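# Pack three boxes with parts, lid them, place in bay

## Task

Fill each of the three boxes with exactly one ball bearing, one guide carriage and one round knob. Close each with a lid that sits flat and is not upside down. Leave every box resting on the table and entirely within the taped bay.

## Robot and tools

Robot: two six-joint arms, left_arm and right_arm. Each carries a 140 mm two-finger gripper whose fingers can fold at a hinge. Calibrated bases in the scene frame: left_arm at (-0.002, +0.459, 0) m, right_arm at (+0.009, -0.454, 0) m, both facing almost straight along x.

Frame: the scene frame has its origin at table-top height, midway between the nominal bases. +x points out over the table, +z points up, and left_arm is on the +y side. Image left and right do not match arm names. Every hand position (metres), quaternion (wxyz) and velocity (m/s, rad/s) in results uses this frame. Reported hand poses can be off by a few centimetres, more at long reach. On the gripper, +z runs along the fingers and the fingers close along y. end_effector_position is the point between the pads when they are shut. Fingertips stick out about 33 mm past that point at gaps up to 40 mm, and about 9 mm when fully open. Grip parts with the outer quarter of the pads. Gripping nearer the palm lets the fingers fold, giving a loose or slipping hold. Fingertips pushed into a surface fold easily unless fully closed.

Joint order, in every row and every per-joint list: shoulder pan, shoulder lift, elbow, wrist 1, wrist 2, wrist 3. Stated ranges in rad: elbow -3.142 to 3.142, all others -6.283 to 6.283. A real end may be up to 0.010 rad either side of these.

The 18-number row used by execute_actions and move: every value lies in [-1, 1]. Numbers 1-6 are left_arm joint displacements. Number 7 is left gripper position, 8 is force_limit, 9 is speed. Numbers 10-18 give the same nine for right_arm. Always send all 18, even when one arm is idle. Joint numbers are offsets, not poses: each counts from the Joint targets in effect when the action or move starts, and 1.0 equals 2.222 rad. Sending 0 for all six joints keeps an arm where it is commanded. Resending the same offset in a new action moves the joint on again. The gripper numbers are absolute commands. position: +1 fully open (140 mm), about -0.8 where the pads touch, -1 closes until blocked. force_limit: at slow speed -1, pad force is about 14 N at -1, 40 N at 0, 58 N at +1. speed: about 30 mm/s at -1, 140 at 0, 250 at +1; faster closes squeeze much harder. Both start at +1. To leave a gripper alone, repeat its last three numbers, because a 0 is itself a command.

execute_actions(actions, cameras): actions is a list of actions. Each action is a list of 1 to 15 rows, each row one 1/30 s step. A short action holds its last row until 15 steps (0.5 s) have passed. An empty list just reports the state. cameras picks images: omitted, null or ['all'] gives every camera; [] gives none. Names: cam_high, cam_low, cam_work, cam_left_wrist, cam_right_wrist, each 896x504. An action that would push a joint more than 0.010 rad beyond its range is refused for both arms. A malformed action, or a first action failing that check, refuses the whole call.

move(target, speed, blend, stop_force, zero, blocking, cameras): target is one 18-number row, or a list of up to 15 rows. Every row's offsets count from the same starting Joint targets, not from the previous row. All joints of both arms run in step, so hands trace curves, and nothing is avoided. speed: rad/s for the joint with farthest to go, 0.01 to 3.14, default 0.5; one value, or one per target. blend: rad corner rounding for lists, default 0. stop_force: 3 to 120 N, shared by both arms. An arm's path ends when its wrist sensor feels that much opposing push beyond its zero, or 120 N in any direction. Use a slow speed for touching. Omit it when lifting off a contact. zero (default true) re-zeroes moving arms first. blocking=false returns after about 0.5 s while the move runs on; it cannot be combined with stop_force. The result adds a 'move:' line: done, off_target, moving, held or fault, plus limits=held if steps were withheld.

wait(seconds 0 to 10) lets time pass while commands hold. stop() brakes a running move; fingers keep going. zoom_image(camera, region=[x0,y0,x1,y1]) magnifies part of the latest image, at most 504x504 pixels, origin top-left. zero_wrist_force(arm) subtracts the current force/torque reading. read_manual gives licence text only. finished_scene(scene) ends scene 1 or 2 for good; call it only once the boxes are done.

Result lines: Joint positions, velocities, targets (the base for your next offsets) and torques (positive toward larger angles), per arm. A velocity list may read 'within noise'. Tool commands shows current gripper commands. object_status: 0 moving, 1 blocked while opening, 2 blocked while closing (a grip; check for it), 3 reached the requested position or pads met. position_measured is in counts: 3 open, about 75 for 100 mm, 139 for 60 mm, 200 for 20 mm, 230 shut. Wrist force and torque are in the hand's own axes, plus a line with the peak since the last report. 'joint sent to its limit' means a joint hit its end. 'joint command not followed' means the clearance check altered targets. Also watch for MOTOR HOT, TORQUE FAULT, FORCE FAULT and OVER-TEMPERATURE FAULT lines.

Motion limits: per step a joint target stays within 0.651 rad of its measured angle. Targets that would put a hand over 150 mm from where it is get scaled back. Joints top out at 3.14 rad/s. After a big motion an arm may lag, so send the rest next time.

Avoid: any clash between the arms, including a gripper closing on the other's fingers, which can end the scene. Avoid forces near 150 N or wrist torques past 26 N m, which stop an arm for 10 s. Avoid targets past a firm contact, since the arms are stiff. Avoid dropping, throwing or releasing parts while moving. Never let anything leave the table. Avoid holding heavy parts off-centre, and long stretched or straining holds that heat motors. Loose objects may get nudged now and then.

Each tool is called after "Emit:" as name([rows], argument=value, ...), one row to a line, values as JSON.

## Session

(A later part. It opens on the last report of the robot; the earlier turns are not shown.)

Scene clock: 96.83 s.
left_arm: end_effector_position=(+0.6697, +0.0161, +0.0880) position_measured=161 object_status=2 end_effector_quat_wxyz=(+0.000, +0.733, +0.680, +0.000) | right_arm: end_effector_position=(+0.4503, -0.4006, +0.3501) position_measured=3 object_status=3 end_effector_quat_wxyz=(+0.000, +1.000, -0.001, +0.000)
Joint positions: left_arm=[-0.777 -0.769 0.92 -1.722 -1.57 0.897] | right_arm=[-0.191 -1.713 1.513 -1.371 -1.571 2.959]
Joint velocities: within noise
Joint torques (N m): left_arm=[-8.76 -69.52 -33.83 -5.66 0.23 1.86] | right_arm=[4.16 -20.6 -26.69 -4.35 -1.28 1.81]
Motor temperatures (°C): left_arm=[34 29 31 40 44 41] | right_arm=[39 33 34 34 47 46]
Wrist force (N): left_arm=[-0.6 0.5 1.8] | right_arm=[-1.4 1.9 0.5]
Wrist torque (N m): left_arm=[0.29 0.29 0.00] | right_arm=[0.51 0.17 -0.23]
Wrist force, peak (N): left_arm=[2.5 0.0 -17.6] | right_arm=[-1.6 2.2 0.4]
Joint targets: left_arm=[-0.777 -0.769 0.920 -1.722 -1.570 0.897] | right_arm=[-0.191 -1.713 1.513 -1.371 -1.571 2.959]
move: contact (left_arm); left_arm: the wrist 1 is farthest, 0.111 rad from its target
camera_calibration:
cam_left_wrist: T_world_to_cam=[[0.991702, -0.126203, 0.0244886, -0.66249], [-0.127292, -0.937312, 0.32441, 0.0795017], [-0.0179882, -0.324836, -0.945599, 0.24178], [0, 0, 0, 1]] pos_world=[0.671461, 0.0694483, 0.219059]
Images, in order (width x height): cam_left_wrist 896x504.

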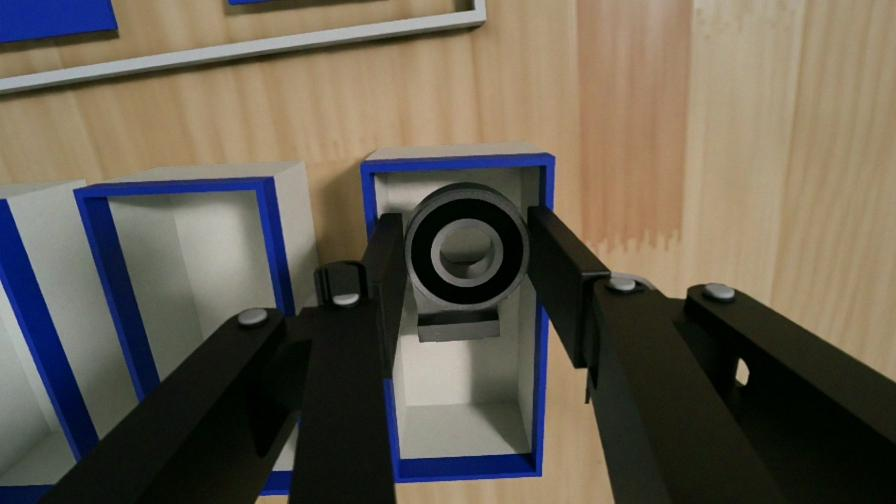

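Emit:
move(target=[-0.0001,-0.003,0.0052,-0.0022,0,0,-1,-0.2,-1,0,0,0,0,0,0,1,1,1], speed=0.05, cameras=["cam_left_wrist"])

Emit:
zoom_image(camera="cam_left_wrist", region=[340, 130, 590, 330])

Emit:
move(target=[0,0.0139,0.0358,-0.0497,0,0,-1,-0.2,-1,0,0,0,0,0,0,1,1,1], speed=0.04, stop_force=5, cameras=["cam_left_wrist"])

Scene clock: 100.70 s.
left_arm: end_effector_position=(+0.6679, +0.0175, +0.0882) position_measured=161 object_status=2 end_effector_quat_wxyz=(+0.000, +0.733, +0.680, +0.000) | right_arm: end_effector_position=(+0.4503, -0.4006, +0.3501) position_measured=3 object_status=3 end_effector_quat_wxyz=(+0.000, +1.000, -0.001, +0.000)
Joint positions: left_arm=[-0.777 -0.776 0.932 -1.727 -1.57 0.897] | right_arm=[-0.191 -1.713 1.513 -1.371 -1.571 2.959]
Joint velocities: within noise
Joint torques (N m): left_arm=[-10.01 -59.52 -31.98 -4.92 2.08 1.52] | right_arm=[3.11 -20.75 -26.51 -4.26 -1.53 2.11]
Motor temperatures (°C): left_arm=[34 29 31 40 44 41] | right_arm=[39 33 34 34 47 46]
Wrist force (N): left_arm=[-0.1 0.6 2.6] | right_arm=[-1.3 2.2 0.7]
Wrist torque (N m): left_arm=[0.32 0.26 -0.02] | right_arm=[0.59 0.15 -0.23]
Wrist force, peak (N): left_arm=[-0.1 0.6 2.7] | right_arm=[-1.5 2.2 0.6]
Joint targets: left_arm=[-0.777 -0.776 0.932 -1.727 -1.570 0.897] | right_arm=[-0.191 -1.713 1.513 -1.371 -1.571 2.959]
move: done
camera_calibration:
cam_left_wrist: T_world_to_cam=[[0.991677, -0.126389, 0.0245541, -0.660502], [-0.127489, -0.937288, 0.324405, 0.0807761], [-0.0179869, -0.324835, -0.9456, 0.242328], [0, 0, 0, 1]] pos_world=[0.669661, 0.0709472, 0.219159]
Images, in order (width x height): cam_left_wrist 896x504.

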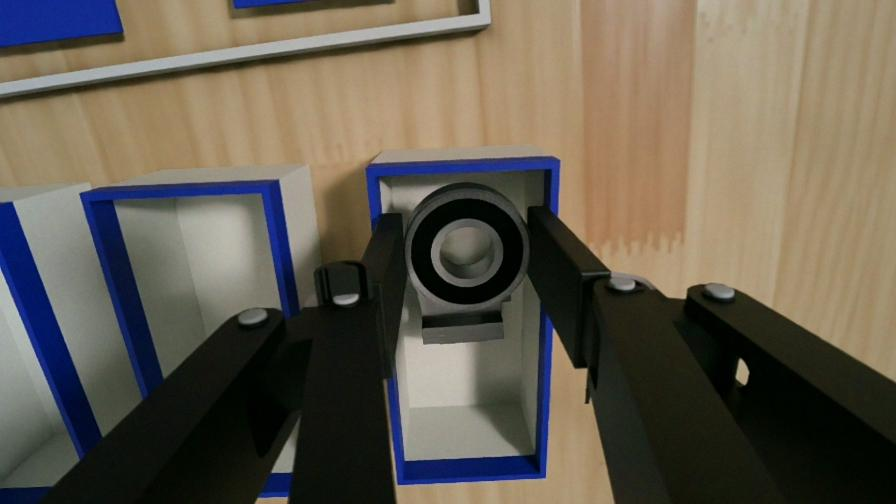

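Scaled by 2.016 from the camera's 896x504 image, which has a finer 1280x720 frame.

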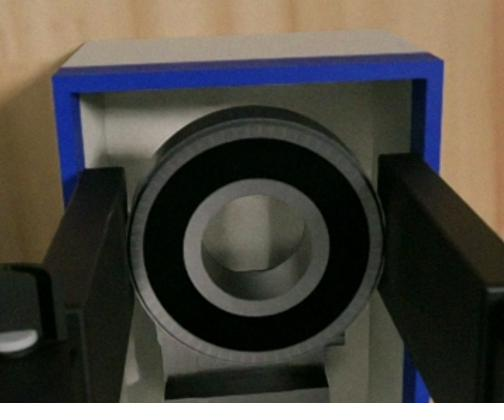

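Scene clock: 104.40 s.
left_arm: end_effector_position=(+0.6681, +0.0174, +0.0405) position_measured=161 object_status=2 end_effector_quat_wxyz=(+0.000, +0.733, +0.680, +0.000) | right_arm: end_effector_position=(+0.4503, -0.4006, +0.3501) position_measured=3 object_status=3 end_effector_quat_wxyz=(+0.000, +1.000, -0.001, +0.000)
Joint positions: left_arm=[-0.777 -0.748 1.005 -1.829 -1.57 0.897] | right_arm=[-0.191 -1.713 1.513 -1.371 -1.571 2.959]
Joint velocities: within noise
Joint torques (N m): left_arm=[-7.91 -68.73 -32.82 -2.82 1.83 1.25] | right_arm=[4.09 -21.6 -25.58 -4.22 -1.52 2.31]
Motor temperatures (°C): left_arm=[34 29 31 40 44 41] | right_arm=[39 33 34 34 47 46]
Wrist force (N): left_arm=[-0.4 0.8 0.6] | right_arm=[-1.5 2.0 0.5]
Wrist torque (N m): left_arm=[0.29 0.24 -0.02] | right_arm=[0.53 0.20 -0.23]
Wrist force, peak (N): left_arm=[1.7 -1.8 -16.4] | right_arm=[-1.4 2.2 0.8]
Joint targets: left_arm=[-0.777 -0.748 1.005 -1.829 -1.570 0.897] | right_arm=[-0.191 -1.713 1.513 -1.371 -1.571 2.959]
move: contact (left_arm)
camera_calibration:
cam_left_wrist: T_world_to_cam=[[0.991675, -0.126422, 0.0244606, -0.659438], [-0.12749, -0.937283, 0.324417, 0.096041], [-0.0180868, -0.324835, -0.945598, 0.19732], [0, 0, 0, 1]] pos_world=[0.669761, 0.070747, 0.171559]
Images, in order (width x height): cam_left_wrist 896x504.

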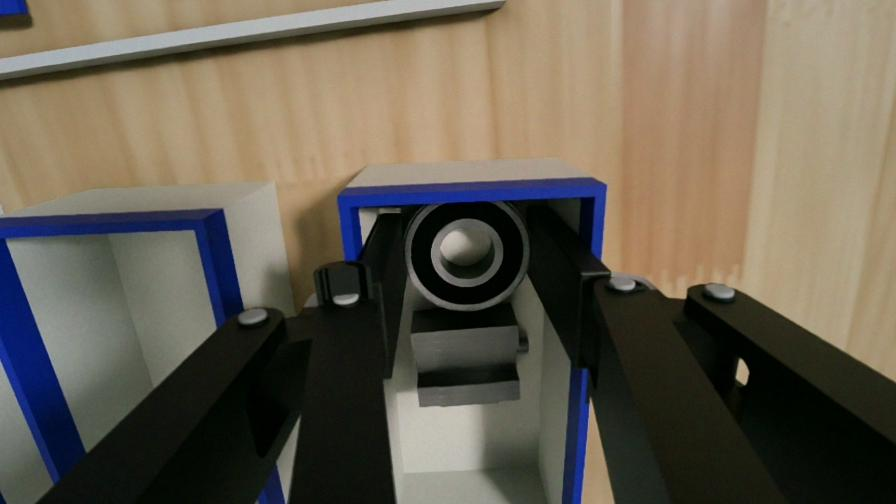

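Emit:
move([
  [0,0,0,0,0,0,-0.213,-0.2,-1,0,0,0,0,0,0,1,1,1],
  [0,-0.0177,-0.0607,0.0789,0,0,-0.213,-0.2,-1,0,0,0,0,0,0,1,1,1],
  [0.1708,-0.1905,0.2004,-0.0094,0,0.1563,0,-0.2,-0.5,0,0,0,0,0,0,1,1,1],
], speed=[0.2,0.2,0.8], blend=[0,0.03,0], cameras=["cam_work","cam_left_wrist"])

Emit:
zoom_image(camera="cam_work", region=[380, 200, 760, 390])

Scene clock: 109.37 s.
left_arm: end_effector_position=(+0.6451, +0.3507, +0.1346) position_measured=156 object_status=1 end_effector_quat_wxyz=(+0.000, +0.722, +0.692, +0.000) | right_arm: end_effector_position=(+0.4503, -0.4006, +0.3501) position_measured=3 object_status=3 end_effector_quat_wxyz=(+0.000, +1.000, -0.001, +0.000)
Joint positions: left_arm=[-0.397 -1.171 1.45 -1.85 -1.57 1.244] | right_arm=[-0.191 -1.713 1.513 -1.371 -1.571 2.959]
Joint velocities: within noise
Joint torques (N m): left_arm=[9.62 -54.85 -19.54 -2.87 -1.01 2.56] | right_arm=[3.17 -22.11 -24.12 -4.23 -1.46 2.3]
Motor temperatures (°C): left_arm=[34 29 31 40 44 41] | right_arm=[39 33 34 34 47 46]
Wrist force (N): left_arm=[0.0 0.5 4.2] | right_arm=[-1.3 2.1 0.4]
Wrist torque (N m): left_arm=[0.29 0.31 0.04] | right_arm=[0.56 0.15 -0.24]
Wrist force, peak (N): left_arm=[-5.2 0.1 4.6] | right_arm=[-1.4 2.3 0.6]
Joint targets: left_arm=[-0.397 -1.171 1.450 -1.850 -1.570 1.244] | right_arm=[-0.191 -1.713 1.513 -1.371 -1.571 2.959]
move: done
camera_calibration:
cam_left_wrist: T_world_to_cam=[[0.995252, -0.0944813, 0.0233894, -0.610262], [-0.0969536, -0.941114, 0.323889, 0.356771], [-0.0085893, -0.324618, -0.945806, 0.387957], [0, 0, 0, 1]] pos_world=[0.645286, 0.404042, 0.265652]
Images, in order (width x height): cam_work 896x504, cam_left_wrist 896x504.

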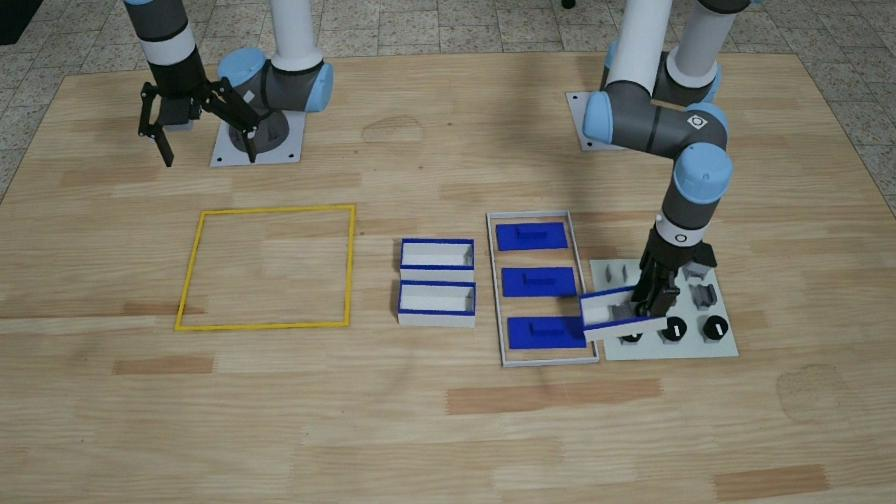

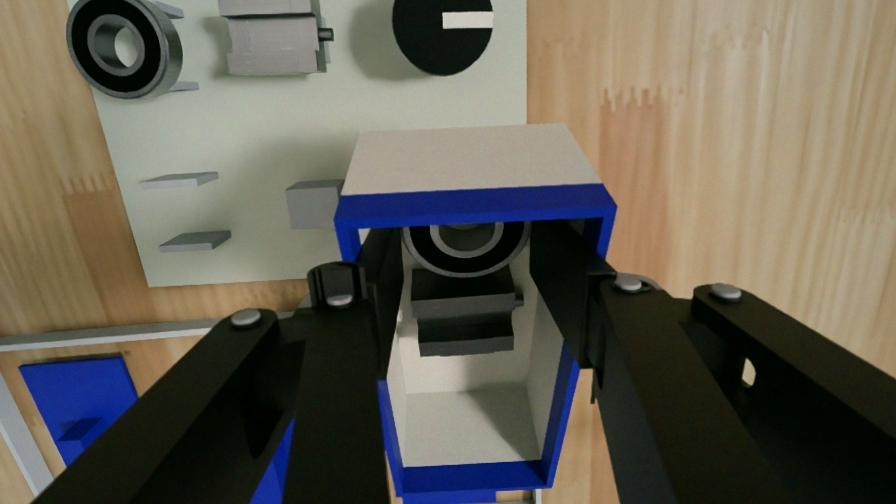

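Scaled by 1.326 from the camera's 896x504 image, which has a finer 1280x720 frame.

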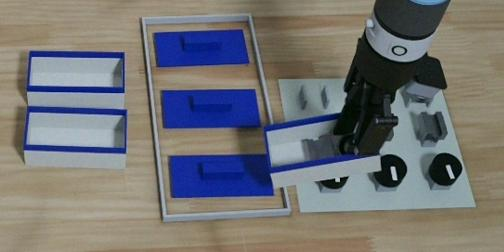

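Emit:
move([
  [-0.1708,0.1905,-0.2004,0.0094,0,-0.1563,0,-0.2,-0.5,0,0,0,0,0,0,1,1,1],
  [-0.1708,0.2035,-0.1552,-0.0494,0,-0.1563,0,-0.2,-0.5,0,0,0,0,0,0,1,1,1],
], speed=[0.5,0.15], cameras=["cam_work","cam_left_wrist"])

Emit:
move(target=[0,0.0073,0.0240,-0.0312,0,0,0,-0.2,-0.5,0,0,0,0,0,0,1,1,1], speed=0.03, stop_force=4, cameras=["cam_work","cam_left_wrist"])

Scene clock: 112.43 s.
left_arm: end_effector_position=(+0.6682, +0.0167, +0.0358) position_measured=156 object_status=1 end_effector_quat_wxyz=(+0.003, +0.733, +0.680, +0.000) | right_arm: end_effector_position=(+0.4503, -0.4006, +0.3501) position_measured=3 object_status=3 end_effector_quat_wxyz=(+0.000, +1.000, -0.001, +0.000)
Joint positions: left_arm=[-0.777 -0.746 1.016 -1.846 -1.571 0.897] | right_arm=[-0.191 -1.713 1.513 -1.371 -1.571 2.959]
Joint velocities: within noise
Joint torques (N m): left_arm=[-0.37 -60.31 -23.83 -3.67 -0.09 0.3] | right_arm=[2.71 -22.56 -23.5 -4.39 -1.34 2.13]
Motor temperatures (°C): left_arm=[34 29 31 40 44 41] | right_arm=[39 32 34 34 47 46]
Wrist force (N): left_arm=[-0.3 0.4 4.1] | right_arm=[-1.4 1.8 0.4]
Wrist torque (N m): left_arm=[0.30 0.39 -0.02] | right_arm=[0.50 0.16 -0.23]
Wrist force, peak (N): left_arm=[3.1 -24.4 -145.0] | right_arm=[-1.4 2.2 0.6]
Joint targets: left_arm=[-0.777 -0.746 1.016 -1.846 -1.571 0.897] | right_arm=[-0.191 -1.713 1.513 -1.371 -1.571 2.959]
Tool commands: left_gripper/position=+0.003922 left_gripper/force_limit=-0.2 left_gripper/speed=-0.498039 right_gripper/position=+1.0 right_gripper/force_limit=+1.0 right_gripper/speed=+1.0
FORCE FAULT: contact force on the left arm reached its limit, and that arm stopped. The contact can be on any part of that arm, not only on its tool. That arm's remaining commands of this call were not run. That arm is still stopped at the end of this call. That arm stays stopped for about 10 more seconds. Until then a move that you send moves the other arm only, and its call returns only when the move has ended. Once the stop has ended, the next robot result says so. If the stop ends while you think or write, that arm runs what you send next, counted from new Joint targets: where its joints stand when the stop ends. While its stop runs, that arm takes no new command, but its gripper still runs the gripper command that each later call begins with. Until it ends, the stop uses up actions while you think or wait. An arm that is not stopped still takes commands.
move: fault (left_arm); path passed 1 of 2 targets; left_arm: the wrist 1 is farthest, 0.114 rad from its target
camera_calibration:
cam_left_wrist: T_world_to_cam=[[0.991608, -0.126245, 0.0278628, -0.659677], [-0.128377, -0.936041, 0.327638, 0.0973835], [-0.015282, -0.328465, -0.944392, 0.190817], [0, 0, 0, 1]] pos_world=[0.669559, 0.0705508, 0.16668]
Images, in order (width x height): cam_work 896x504, cam_left_wrist 896x504.

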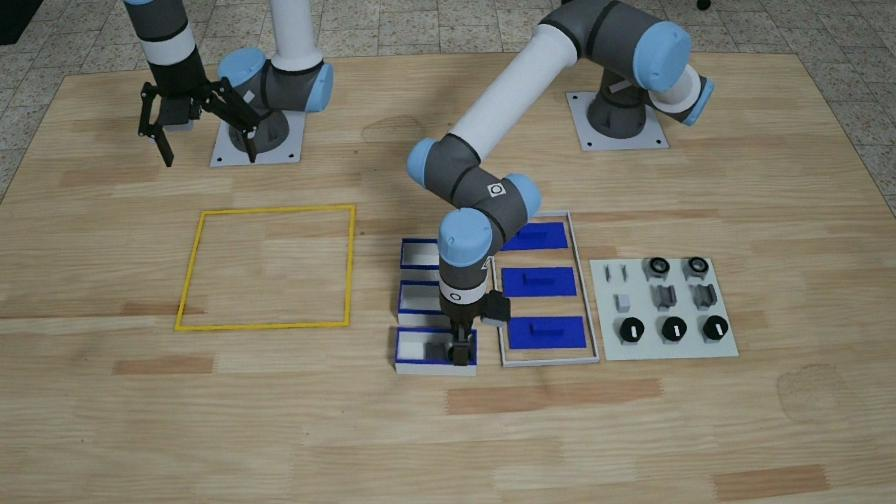

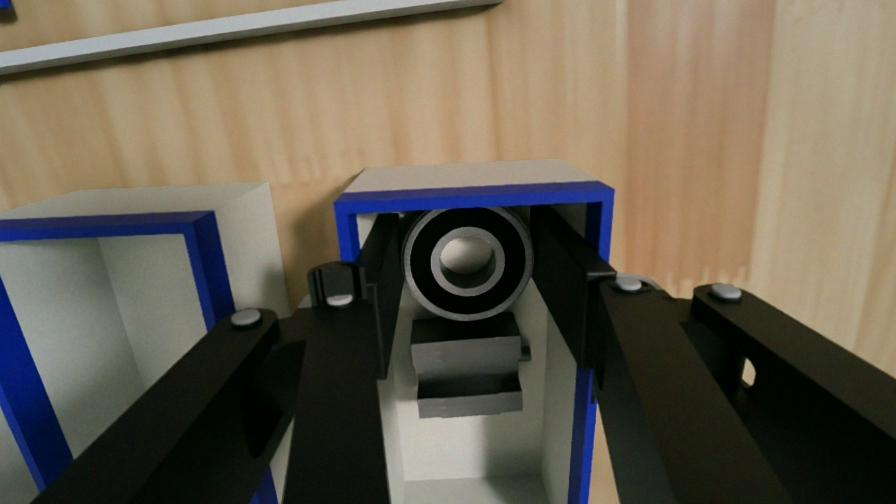

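not run: an earlier result of this reply reported a stop or a fault. Calls in your next reply go to the robot.

Emit:
wait(seconds=9.8, cameras=[])

Emit:
move(target=[0,0,0,0,0,0,-0.24,-0.2,-1,0,0,0,0,0,0,1,1,1], cameras=["cam_work","cam_left_wrist"])

Scene clock: 123.00 s.
left_arm: end_effector_position=(+0.6682, +0.0167, +0.0358) position_measured=156 object_status=1 end_effector_quat_wxyz=(+0.003, +0.733, +0.680, +0.000) | right_arm: end_effector_position=(+0.4503, -0.4006, +0.3501) position_measured=3 object_status=3 end_effector_quat_wxyz=(+0.000, +1.000, -0.001, +0.000)
Joint positions: left_arm=[-0.777 -0.746 1.016 -1.846 -1.571 0.897] | right_arm=[-0.191 -1.713 1.513 -1.371 -1.571 2.959]
Joint velocities: within noise
Joint torques (N m): left_arm=[-0.02 -60.77 -23.68 -3.83 -0.02 0.21] | right_arm=[1.79 -23.65 -20.68 -4.28 -1.29 2.15]
Motor temperatures (°C): left_arm=[34 29 31 40 44 40] | right_arm=[39 32 34 34 47 46]
Wrist force (N): left_arm=[-0.2 0.4 3.9] | right_arm=[-1.3 2.0 0.4]
Wrist torque (N m): left_arm=[0.30 0.38 -0.02] | right_arm=[0.55 0.14 -0.23]
Wrist force, peak (N): left_arm=[-0.1 0.6 4.2] | right_arm=[-1.5 2.2 0.9]
Joint targets: left_arm=[-0.777 -0.746 1.016 -1.846 -1.571 0.897] | right_arm=[-0.191 -1.713 1.513 -1.371 -1.571 2.959]
Tool commands: left_gripper/position=+0.003922 left_gripper/force_limit=-0.2 left_gripper/speed=-0.498039 right_gripper/position=+1.0 right_gripper/force_limit=+1.0 right_gripper/speed=+1.0
FORCE FAULT, CONTINUED: the left arm's stop, for the force fault that an earlier result reported, is over. The rest of the stop counts as 19 of the actions that you can send in this scene. During its stop the left arm's controller moved it back a little. That arm's target is now where it stood when the stop ended, not its last command. That arm accepts commands again.
wait: 9.80 s; at rest from the start
No camera images: "cameras" was empty.

Scene clock: 123.50 s.
left_arm: end_effector_position=(+0.6682, +0.0167, +0.0358) position_measured=159 object_status=3 end_effector_quat_wxyz=(+0.003, +0.733, +0.680, +0.000) | right_arm: end_effector_position=(+0.4503, -0.4006, +0.3501) position_measured=3 object_status=3 end_effector_quat_wxyz=(+0.000, +1.000, -0.001, +0.000)
Joint positions: left_arm=[-0.777 -0.746 1.016 -1.846 -1.571 0.897] | right_arm=[-0.191 -1.713 1.513 -1.371 -1.571 2.959]
Joint velocities: within noise
Joint torques (N m): left_arm=[-0.06 -60.34 -25.98 -3.06 0 0.21] | right_arm=[2.08 -23.32 -21.06 -4.36 -1.49 1.97]
Motor temperatures (°C): left_arm=[34 29 31 40 44 40] | right_arm=[39 32 34 34 47 46]
Wrist force (N): left_arm=[0.0 -0.3 0.5] | right_arm=[-1.6 1.9 0.7]
Wrist torque (N m): left_arm=[0.32 0.25 -0.02] | right_arm=[0.52 0.22 -0.23]
Wrist force, peak (N): left_arm=[0.0 0.3 4.1] | right_arm=[-1.4 2.1 0.6]
Joint targets: left_arm=[-0.777 -0.746 1.016 -1.846 -1.571 0.897] | right_arm=[-0.191 -1.713 1.513 -1.371 -1.571 2.959]
move: done
camera_calibration:
cam_left_wrist: T_world_to_cam=[[0.991608, -0.126245, 0.0278628, -0.659677], [-0.128377, -0.936041, 0.327638, 0.0973835], [-0.015282, -0.328465, -0.944392, 0.190817], [0, 0, 0, 1]] pos_world=[0.669559, 0.0705508, 0.16668]
Images, in order (width x height): cam_work 896x504, cam_left_wrist 896x504.

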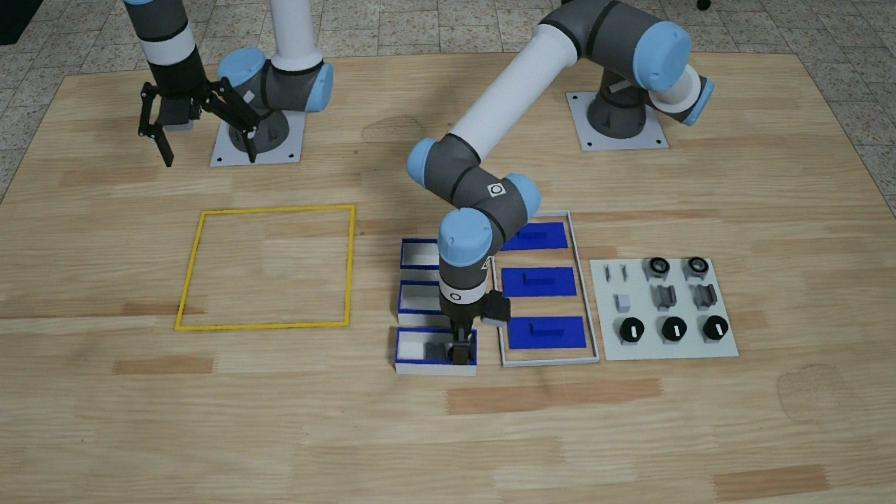

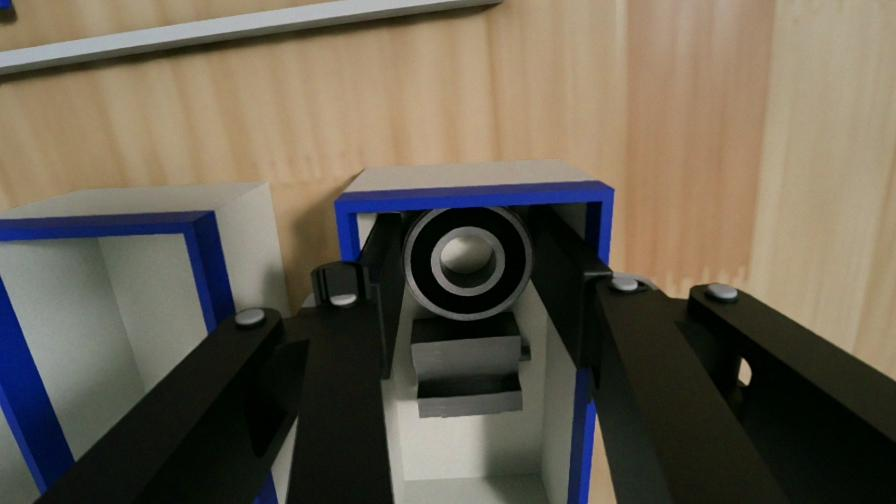

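Emit:
move(target=[0,-0.0186,-0.0656,0.0865,0,0,-0.24,-0.2,-1,0,0,0,0,0,0,1,1,1], speed=0.12, cameras=["cam_left_wrist"])

Scene clock: 126.13 s.
left_arm: end_effector_position=(+0.6676, +0.0173, +0.1202) position_measured=159 object_status=3 end_effector_quat_wxyz=(+0.000, +0.733, +0.680, +0.000) | right_arm: end_effector_position=(+0.4503, -0.4006, +0.3501) position_measured=3 object_status=3 end_effector_quat_wxyz=(+0.000, +1.000, -0.001, +0.000)
Joint positions: left_arm=[-0.777 -0.788 0.87 -1.654 -1.571 0.897] | right_arm=[-0.191 -1.713 1.513 -1.371 -1.571 2.959]
Joint velocities: within noise
Joint torques (N m): left_arm=[-0.34 -51.9 -19.11 -5.93 -0.02 0.2] | right_arm=[1.13 -24.28 -21.27 -4.47 -1.46 2.17]
Motor temperatures (°C): left_arm=[34 29 31 40 44 40] | right_arm=[39 32 34 34 47 46]
Wrist force (N): left_arm=[-0.5 0.3 2.5] | right_arm=[-1.4 2.1 0.4]
Wrist torque (N m): left_arm=[0.28 0.34 -0.03] | right_arm=[0.56 0.16 -0.23]
Wrist force, peak (N): left_arm=[0.1 0.3 3.7] | right_arm=[-1.5 2.2 0.6]
Joint targets: left_arm=[-0.777 -0.788 0.870 -1.654 -1.571 0.897] | right_arm=[-0.191 -1.713 1.513 -1.371 -1.571 2.959]
move: done
camera_calibration:
cam_left_wrist: T_world_to_cam=[[0.991702, -0.126323, 0.0238535, -0.660864], [-0.127189, -0.937152, 0.324913, 0.0698011], [-0.0186896, -0.325251, -0.945443, 0.273068], [0, 0, 0, 1]] pos_world=[0.669362, 0.0707479, 0.251255]
Images, in order (width x height): cam_left_wrist 896x504.

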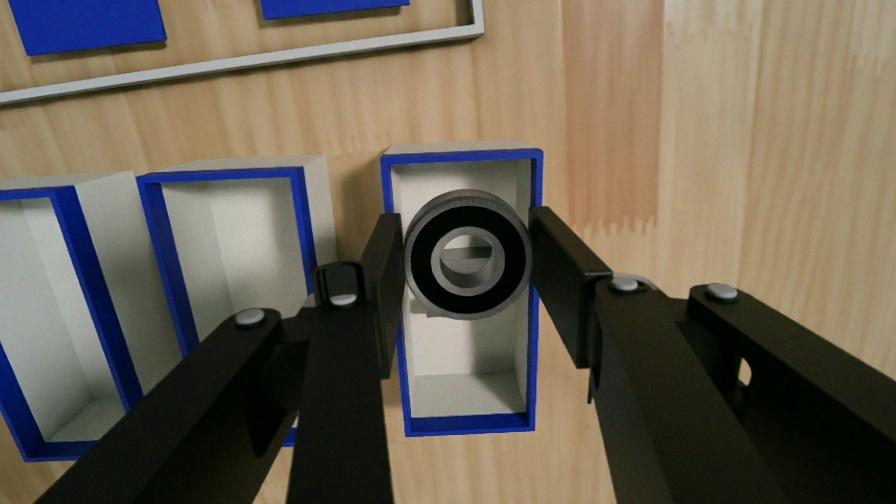

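Emit:
move(target=[0,0.015,0.053,-0.07,0,0,-0.24,-0.2,-1,0,0,0,0,0,0,1,1,1], speed=0.15, stop_force=6, cameras=["cam_left_wrist"])

Emit:
move(target=[0,0.0036,0.0126,-0.0165,0,0,-0.24,-0.2,-1,0,0,0,0,0,0,1,1,1], speed=0.03, stop_force=4, cameras=["cam_left_wrist"])

Scene clock: 129.87 s.
left_arm: end_effector_position=(+0.6690, +0.0160, +0.0519) position_measured=159 object_status=3 end_effector_quat_wxyz=(+0.002, +0.733, +0.680, +0.000) | right_arm: end_effector_position=(+0.4503, -0.4006, +0.3501) position_measured=3 object_status=3 end_effector_quat_wxyz=(+0.000, +1.000, -0.001, +0.000)
Joint positions: left_arm=[-0.777 -0.754 0.988 -1.809 -1.571 0.897] | right_arm=[-0.191 -1.713 1.513 -1.371 -1.571 2.959]
Joint velocities: within noise
Joint torques (N m): left_arm=[-0.74 -70 -34.36 -2.03 0.05 0.16] | right_arm=[0.77 -22.35 -19.58 -4.19 -1.48 2.3]
Motor temperatures (°C): left_arm=[34 29 31 40 44 40] | right_arm=[39 32 34 34 47 46]
Wrist force (N): left_arm=[-0.1 0.4 2.2] | right_arm=[-1.5 1.8 0.6]
Wrist torque (N m): left_arm=[0.32 0.27 -0.01] | right_arm=[0.51 0.18 -0.23]
Wrist force, peak (N): left_arm=[-0.2 0.4 3.4] | right_arm=[-1.4 2.2 0.7]
Joint targets: left_arm=[-0.777 -0.754 0.988 -1.809 -1.571 0.897] | right_arm=[-0.191 -1.713 1.513 -1.371 -1.571 2.959]
move: done
camera_calibration:
cam_left_wrist: T_world_to_cam=[[0.991628, -0.126195, 0.0273643, -0.660934], [-0.128172, -0.936195, 0.327277, 0.0914968], [-0.0156825, -0.328045, -0.944532, 0.206066], [0, 0, 0, 1]] pos_world=[0.670359, 0.0698508, 0.182777]
Images, in order (width x height): cam_left_wrist 896x504.

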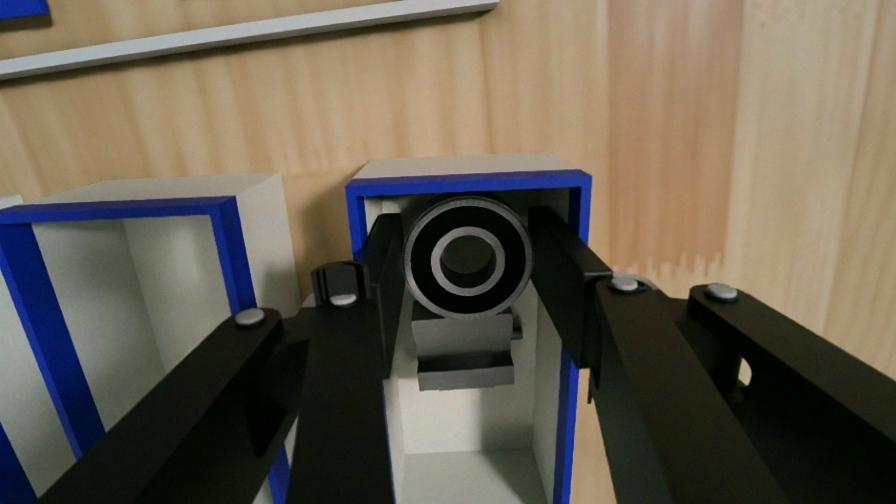

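Scene clock: 131.70 s.
left_arm: end_effector_position=(+0.6682, +0.0167, +0.0357) position_measured=159 object_status=3 end_effector_quat_wxyz=(+0.003, +0.733, +0.680, +0.000) | right_arm: end_effector_position=(+0.4503, -0.4006, +0.3501) position_measured=3 object_status=3 end_effector_quat_wxyz=(+0.000, +1.000, -0.001, +0.000)
Joint positions: left_arm=[-0.777 -0.746 1.016 -1.846 -1.571 0.897] | right_arm=[-0.191 -1.713 1.513 -1.371 -1.571 2.959]
Joint velocities: within noise
Joint torques (N m): left_arm=[-0.49 -55.77 -31.3 -0.47 0 0.16] | right_arm=[0.76 -23.42 -19.59 -4.43 -1.5 1.83]
Motor temperatures (°C): left_arm=[34 29 31 40 44 40] | right_arm=[39 32 34 34 47 46]
Wrist force (N): left_arm=[0.6 -0.4 -2.5] | right_arm=[-1.5 2.1 0.4]
Wrist torque (N m): left_arm=[0.32 0.32 -0.02] | right_arm=[0.56 0.19 -0.23]
Wrist force, peak (N): left_arm=[0.8 -0.5 -2.7] | right_arm=[-1.6 2.1 0.8]
Joint targets: left_arm=[-0.777 -0.746 1.016 -1.846 -1.571 0.897] | right_arm=[-0.191 -1.713 1.513 -1.371 -1.571 2.959]
move: contact (left_arm)
camera_calibration:
cam_left_wrist: T_world_to_cam=[[0.991608, -0.126245, 0.0278628, -0.659662], [-0.128377, -0.936041, 0.327638, 0.0975099], [-0.015282, -0.328465, -0.944392, 0.190755], [0, 0, 0, 1]] pos_world=[0.669559, 0.0706508, 0.16658]
Images, in order (width x height): cam_left_wrist 896x504.

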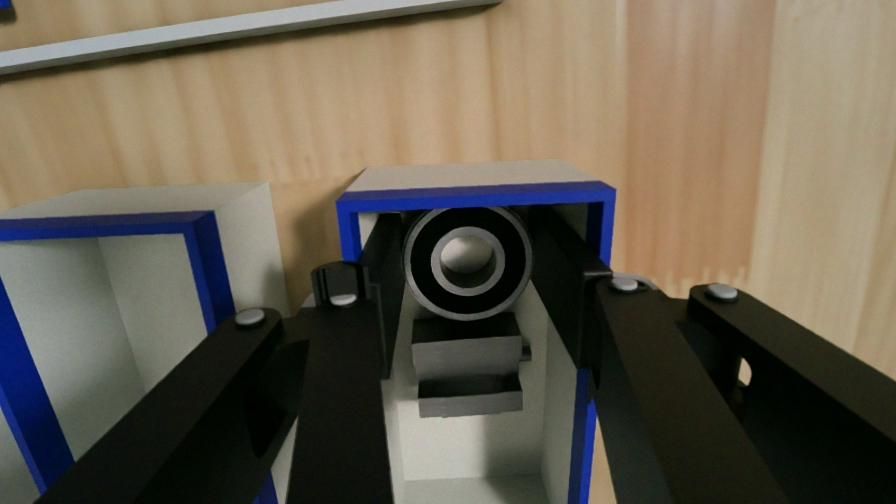

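Emit:
move(target=[0,0,0,0,0,0,-0.1,-0.2,-1,0,0,0,0,0,0,1,1,1], cameras=[])

Emit:
move(target=[0,0,0,0,0,0,-0.2225,-0.2,-1,0,0,0,0,0,0,1,1,1], cameras=[])

Emit:
move(target=[0,-0.0045,-0.0164,0.0216,0,0,-0.2225,-0.2,-1,0,0,0,0,0,0,1,1,1], speed=0.06, cameras=["cam_left_wrist"])

Scene clock: 133.00 s.
left_arm: end_effector_position=(+0.6682, +0.0167, +0.0357) position_measured=156 object_status=1 end_effector_quat_wxyz=(+0.003, +0.733, +0.680, +0.000) | right_arm: end_effector_position=(+0.4503, -0.4006, +0.3501) position_measured=3 object_status=3 end_effector_quat_wxyz=(+0.000, +1.000, -0.001, +0.000)
Joint positions: left_arm=[-0.777 -0.746 1.016 -1.846 -1.571 0.897] | right_arm=[-0.191 -1.713 1.513 -1.371 -1.571 2.959]
Joint velocities: within noise
Joint torques (N m): left_arm=[-0.18 -62.53 -33.16 -0.86 -0.01 0.14] | right_arm=[-0.3 -21.81 -19.43 -4.17 -1.27 2.16]
Motor temperatures (°C): left_arm=[34 29 31 40 44 40] | right_arm=[39 32 34 34 47 46]
Wrist force (N): left_arm=[-0.1 0.6 1.8] | right_arm=[-1.6 1.8 0.5]
Wrist torque (N m): left_arm=[0.26 0.24 -0.02] | right_arm=[0.50 0.20 -0.23]
Wrist force, peak (N): left_arm=[0.7 -0.5 -2.6] | right_arm=[-1.5 2.2 0.8]
Joint targets: left_arm=[-0.777 -0.746 1.016 -1.846 -1.571 0.897] | right_arm=[-0.191 -1.713 1.513 -1.371 -1.571 2.959]
move: done
No camera images: "cameras" was empty.

Scene clock: 133.50 s.
left_arm: end_effector_position=(+0.6682, +0.0167, +0.0357) position_measured=157 object_status=3 end_effector_quat_wxyz=(+0.003, +0.733, +0.680, +0.000) | right_arm: end_effector_position=(+0.4503, -0.4006, +0.3501) position_measured=3 object_status=3 end_effector_quat_wxyz=(+0.000, +1.000, -0.001, +0.000)
Joint positions: left_arm=[-0.777 -0.746 1.016 -1.846 -1.571 0.897] | right_arm=[-0.191 -1.713 1.513 -1.371 -1.571 2.959]
Joint velocities: within noise
Joint torques (N m): left_arm=[-0.26 -65.45 -32.68 -1.1 0.08 0.17] | right_arm=[1.36 -23.19 -19.61 -4.21 -1.41 2.31]
Motor temperatures (°C): left_arm=[34 29 31 40 44 40] | right_arm=[39 32 34 34 47 46]
Wrist force (N): left_arm=[-0.1 0.3 1.2] | right_arm=[-1.3 2.0 0.6]
Wrist torque (N m): left_arm=[0.29 0.26 -0.02] | right_arm=[0.54 0.14 -0.23]
Wrist force, peak (N): left_arm=[0.1 0.7 1.7] | right_arm=[-1.4 2.1 0.7]
Joint targets: left_arm=[-0.777 -0.746 1.016 -1.846 -1.571 0.897] | right_arm=[-0.191 -1.713 1.513 -1.371 -1.571 2.959]
move: done
No camera images: "cameras" was empty.

Scene clock: 134.57 s.
left_arm: end_effector_position=(+0.6690, +0.0160, +0.0566) position_measured=157 object_status=3 end_effector_quat_wxyz=(+0.002, +0.733, +0.680, +0.000) end_effector_velocity=(+0.001, -0.001, -0.001) end_effector_angular_velocity=(-0.003, -0.003, +0.000) | right_arm: end_effector_position=(+0.4503, -0.4006, +0.3501) position_measured=3 object_status=3 end_effector_quat_wxyz=(+0.000, +1.000, -0.001, +0.000)
Joint positions: left_arm=[-0.777 -0.756 0.98 -1.798 -1.571 0.897] | right_arm=[-0.191 -1.713 1.513 -1.371 -1.571 2.959]
Joint velocities: left_arm=[0.001 0 0.003 -0.007 0 0] | right_arm=[within noise]
Joint torques (N m): left_arm=[-0.25 -57.63 -18.22 -5.66 0.07 0.06] | right_arm=[0.49 -23.63 -19.17 -4.27 -1.69 2.07]
Motor temperatures (°C): left_arm=[34 29 31 40 44 40] | right_arm=[39 32 34 34 47 46]
Wrist force (N): left_arm=[-0.2 0.7 1.3] | right_arm=[-1.5 1.9 0.7]
Wrist torque (N m): left_arm=[0.35 0.29 -0.01] | right_arm=[0.52 0.18 -0.23]
Wrist force, peak (N): left_arm=[0.0 0.5 1.9] | right_arm=[-1.5 2.2 0.4]
Joint targets: left_arm=[-0.777 -0.756 0.980 -1.798 -1.571 0.897] | right_arm=[-0.191 -1.713 1.513 -1.371 -1.571 2.959]
move: done
camera_calibration:
cam_left_wrist: T_world_to_cam=[[0.991642, -0.126258, 0.0265637, -0.661029], [-0.127977, -0.936397, 0.326776, 0.0898561], [-0.0163838, -0.327444, -0.944729, 0.210934], [0, 0, 0, 1]] pos_world=[0.67046, 0.0697499, 0.187472]
Images, in order (width x height): cam_left_wrist 896x504.

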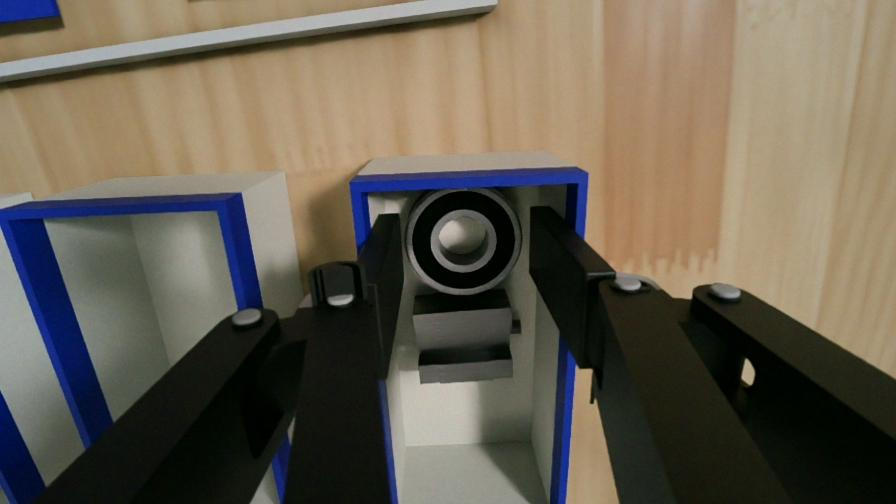

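Emit:
move([
  [0,-0.0141,-0.0494,0.0649,0,0,-0.2225,-0.2,-1,0,0,0,0,0,0,1,1,1],
  [0.171,-0.1868,0.2115,-0.0234,0.0003,0.1562,0,-0.2,-0.5,0,0,0,0,0,0,1,1,1],
], speed=[0.2,0.8], blend=[0.03,0], cameras=["cam_left_wrist"])

Emit:
zoom_image(camera="cam_left_wrist", region=[230, 80, 700, 420])

Scene clock: 138.30 s.
left_arm: end_effector_position=(+0.6455, +0.3507, +0.1351) position_measured=129 object_status=0 end_effector_quat_wxyz=(+0.000, +0.722, +0.692, +0.000) | right_arm: end_effector_position=(+0.4503, -0.4006, +0.3501) position_measured=3 object_status=3 end_effector_quat_wxyz=(+0.000, +1.000, -0.001, +0.000)
Joint positions: left_arm=[-0.397 -1.171 1.45 -1.85 -1.571 1.244] | right_arm=[-0.191 -1.713 1.513 -1.371 -1.571 2.959]
Joint velocities: within noise
Joint torques (N m): left_arm=[9.2 -52.3 -18.42 -2.54 -0.7 2.5] | right_arm=[0.46 -25 -18.94 -4.16 -1.42 1.99]
Motor temperatures (°C): left_arm=[34 29 31 40 44 40] | right_arm=[39 32 34 34 47 46]
Wrist force (N): left_arm=[-0.3 0.4 1.3] | right_arm=[-1.3 1.7 0.6]
Wrist torque (N m): left_arm=[0.29 0.32 0.04] | right_arm=[0.48 0.15 -0.23]
Wrist force, peak (N): left_arm=[-4.4 0.2 1.4] | right_arm=[-1.4 2.4 0.6]
Joint targets: left_arm=[-0.397 -1.171 1.450 -1.850 -1.571 1.244] | right_arm=[-0.191 -1.713 1.513 -1.371 -1.571 2.959]
move: done
camera_calibration:
cam_left_wrist: T_world_to_cam=[[0.995294, -0.0936845, 0.0247567, -0.611076], [-0.0966405, -0.940986, 0.324355, 0.356337], [-0.00709137, -0.325221, -0.945611, 0.387698], [0, 0, 0, 1]] pos_world=[0.645386, 0.404147, 0.26616]
Images, in order (width x height): cam_left_wrist 896x504.

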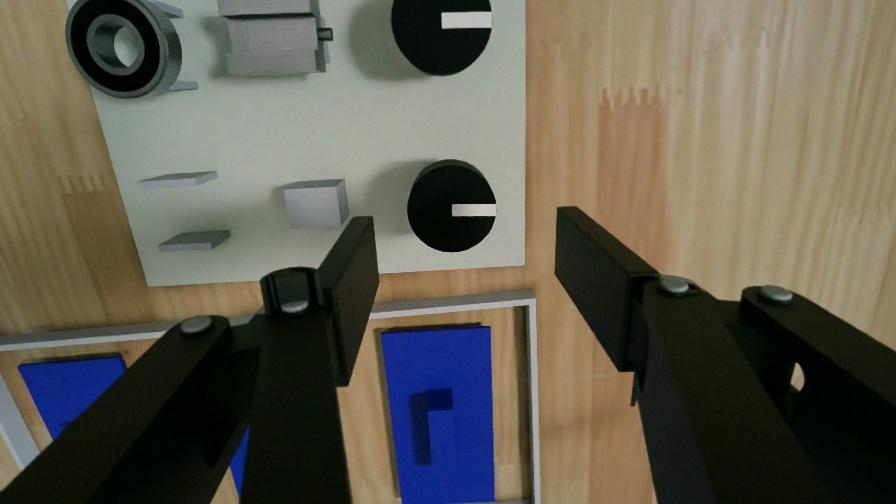

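Scaled by 1.072 from the camera's 896x504 image, which has a finer 1280x720 frame.

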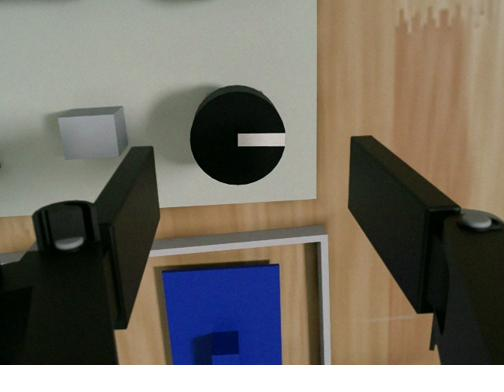

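Emit:
move([
  [0,-0.0031,0.0043,-0.0011,0,0,0,-0.2,-1,0,0,0,0,0,0,1,1,1],
  [0,0.02,0.0469,-0.0668,0,0,0,-0.2,-1,0,0,0,0,0,0,1,1,1],
], speed=0.2, cameras=["cam_left_wrist"])

Emit:
move(target=[0,0,0,0,0,0,-1,-0.2,-1,0,0,0,0,0,0,1,1,1], cameras=["cam_left_wrist"])

Scene clock: 142.10 s.
left_arm: end_effector_position=(+0.6427, +0.3518, +0.0727) position_measured=129 object_status=3 end_effector_quat_wxyz=(+0.000, +0.722, +0.692, +0.000) | right_arm: end_effector_position=(+0.4503, -0.4006, +0.3501) position_measured=3 object_status=3 end_effector_quat_wxyz=(+0.000, +1.000, -0.001, +0.000)
Joint positions: left_arm=[-0.397 -1.127 1.554 -1.998 -1.571 1.244] | right_arm=[-0.191 -1.713 1.513 -1.371 -1.571 2.959]
Joint velocities: within noise
Joint torques (N m): left_arm=[9.05 -52.87 -30.08 -1.42 -2.23 2.44] | right_arm=[-0.87 -23.15 -15.97 -4.11 -1.4 2.11]
Motor temperatures (°C): left_arm=[34 29 31 40 44 40] | right_arm=[39 32 34 34 47 46]
Wrist force (N): left_arm=[-0.4 0.1 1.4] | right_arm=[-1.4 2.2 0.4]
Wrist torque (N m): left_arm=[0.23 0.31 0.01] | right_arm=[0.57 0.17 -0.23]
Wrist force, peak (N): left_arm=[-0.2 0.1 2.5] | right_arm=[-1.5 2.2 0.6]
Joint targets: left_arm=[-0.397 -1.127 1.554 -1.999 -1.571 1.244] | right_arm=[-0.191 -1.713 1.513 -1.371 -1.571 2.959]
move: done
camera_calibration:
cam_left_wrist: T_world_to_cam=[[0.995311, -0.0936016, 0.0244012, -0.606713], [-0.096447, -0.941025, 0.324299, 0.377255], [-0.00739279, -0.325132, -0.94564, 0.329192], [0, 0, 0, 1]] pos_world=[0.642686, 0.405248, 0.203758]
Images, in order (width x height): cam_left_wrist 896x504.

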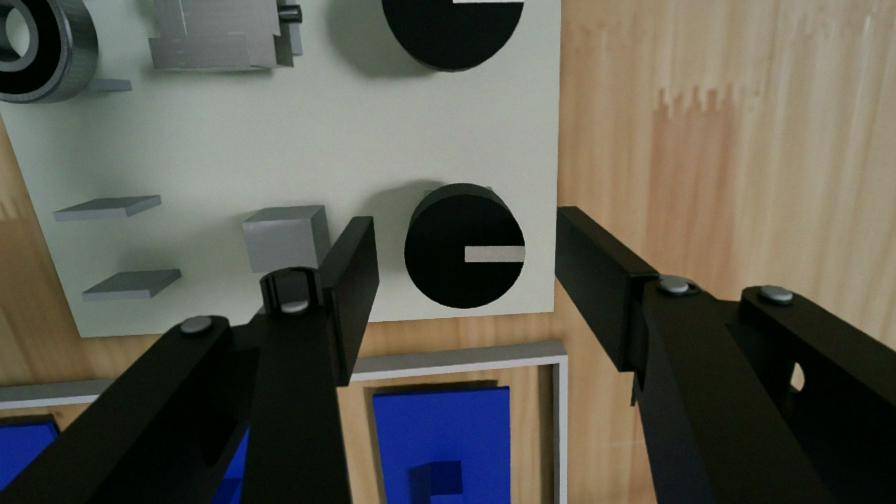

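Scene clock: 143.20 s.
left_arm: end_effector_position=(+0.6427, +0.3518, +0.0728) position_measured=166 object_status=0 end_effector_quat_wxyz=(+0.000, +0.722, +0.692, +0.000) | right_arm: end_effector_position=(+0.4503, -0.4006, +0.3501) position_measured=3 object_status=3 end_effector_quat_wxyz=(+0.000, +1.000, -0.001, +0.000)
Joint positions: left_arm=[-0.397 -1.127 1.554 -1.999 -1.571 1.244] | right_arm=[-0.191 -1.713 1.513 -1.371 -1.571 2.959]
Joint velocities: within noise
Joint torques (N m): left_arm=[8.02 -48.21 -30.94 -5.74 -2.18 2.42] | right_arm=[-0.64 -22.49 -16.48 -4.3 -1.45 2.21]
Motor temperatures (°C): left_arm=[34 29 31 40 44 40] | right_arm=[39 32 34 34 47 46]
Wrist force (N): left_arm=[0.4 -1.0 -3.1] | right_arm=[-1.3 2.0 0.4]
Wrist torque (N m): left_arm=[0.32 0.23 0.01] | right_arm=[0.53 0.14 -0.24]
Wrist force, peak (N): left_arm=[0.2 -0.9 -3.4] | right_arm=[-1.5 2.1 0.7]
Joint targets: left_arm=[-0.397 -1.127 1.554 -1.999 -1.571 1.244] | right_arm=[-0.191 -1.713 1.513 -1.371 -1.571 2.959]
move: done
camera_calibration:
cam_left_wrist: T_world_to_cam=[[0.995302, -0.093657, 0.024536, -0.606712], [-0.0965426, -0.940989, 0.324376, 0.377285], [-0.00729201, -0.325221, -0.94561, 0.329158], [0, 0, 0, 1]] pos_world=[0.642686, 0.405247, 0.203759]
Images, in order (width x height): cam_left_wrist 896x504.

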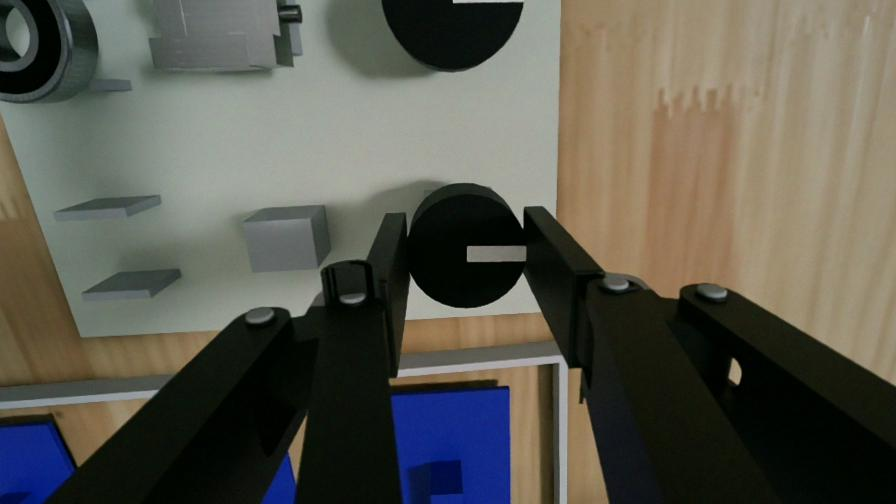

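Emit:
move([
  [0,-0.0229,-0.0425,0.066,0,0,-1,-0.2,-1,0,0,0,0,0,0,1,1,1],
  [-0.2126,0.2428,-0.4729,0.2306,0,-0.1933,-1,-0.2,-1,0,0,0,0,0,0,1,1,1],
], speed=[0.25,0.7], blend=[0.05,0], cameras=["cam_left_wrist"])

Emit:
zoom_image(camera="cam_left_wrist", region=[280, 80, 680, 480])

Scene clock: 147.50 s.
left_arm: end_effector_position=(+0.6599, -0.0823, +0.1198) position_measured=166 object_status=2 end_effector_quat_wxyz=(+0.000, +0.737, +0.676, +0.000) end_effector_velocity=(+0.002, +0.000, +0.000) end_effector_angular_velocity=(-0.001, -0.003, +0.001) | right_arm: end_effector_position=(+0.4503, -0.4006, +0.3501) position_measured=3 object_status=3 end_effector_quat_wxyz=(+0.000, +1.000, -0.001, +0.000)
Joint positions: left_arm=[-0.869 -0.587 0.503 -1.486 -1.571 0.814] | right_arm=[-0.191 -1.713 1.513 -1.371 -1.571 2.959]
Joint velocities: left_arm=[0.001 0.003 -0.005 0 0.001 0] | right_arm=[within noise]
Joint torques (N m): left_arm=[-7.59 -57.45 -35.56 -4.59 -0.38 0.68] | right_arm=[-0.16 -23.3 -15.74 -4.07 -1.55 2.44]
Motor temperatures (°C): left_arm=[34 29 31 40 44 40] | right_arm=[39 32 34 34 47 46]
Wrist force (N): left_arm=[-0.4 0.5 1.7] | right_arm=[-1.4 2.0 0.9]
Wrist torque (N m): left_arm=[0.32 0.38 0.03] | right_arm=[0.54 0.16 -0.23]
Wrist force, peak (N): left_arm=[-4.5 -1.0 2.2] | right_arm=[-1.5 2.2 0.7]
Joint targets: left_arm=[-0.870 -0.587 0.503 -1.486 -1.571 0.814] | right_arm=[-0.191 -1.713 1.513 -1.371 -1.571 2.959]
move: done
camera_calibration:
cam_left_wrist: T_world_to_cam=[[0.990395, -0.136231, 0.0236222, -0.665771], [-0.136498, -0.936151, 0.32402, -0.0180461], [-0.0220277, -0.324132, -0.945755, 0.24243], [0, 0, 0, 1]] pos_world=[0.662253, -0.0290134, 0.250854]
Images, in order (width x height): cam_left_wrist 896x504.

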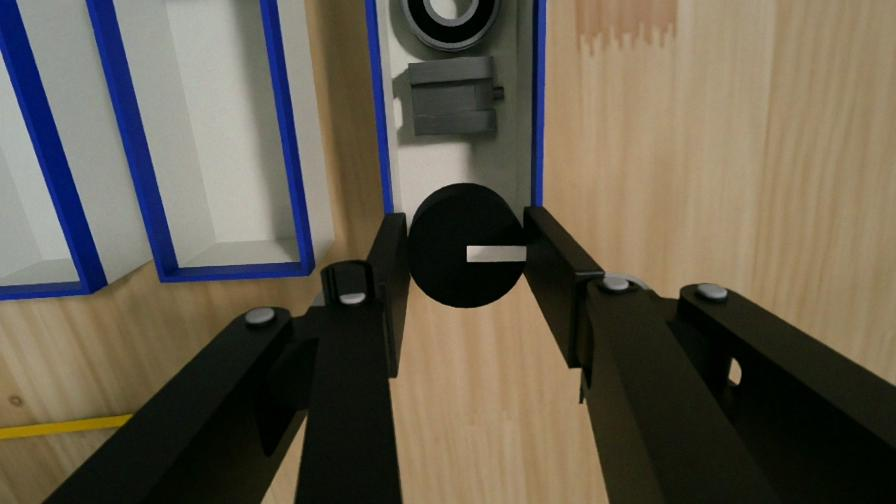

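Scaled by 1.260 from the camera's 896x504 image, which has a finer 1280x720 frame.

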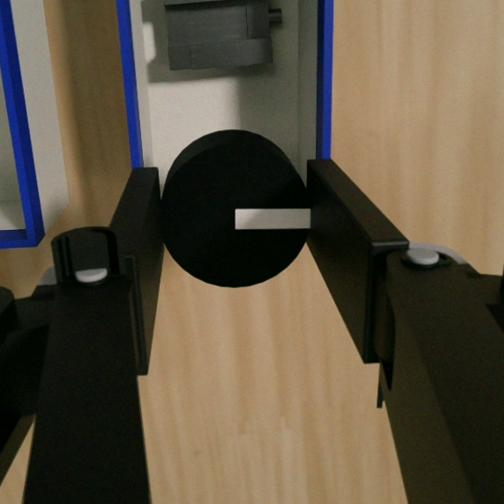

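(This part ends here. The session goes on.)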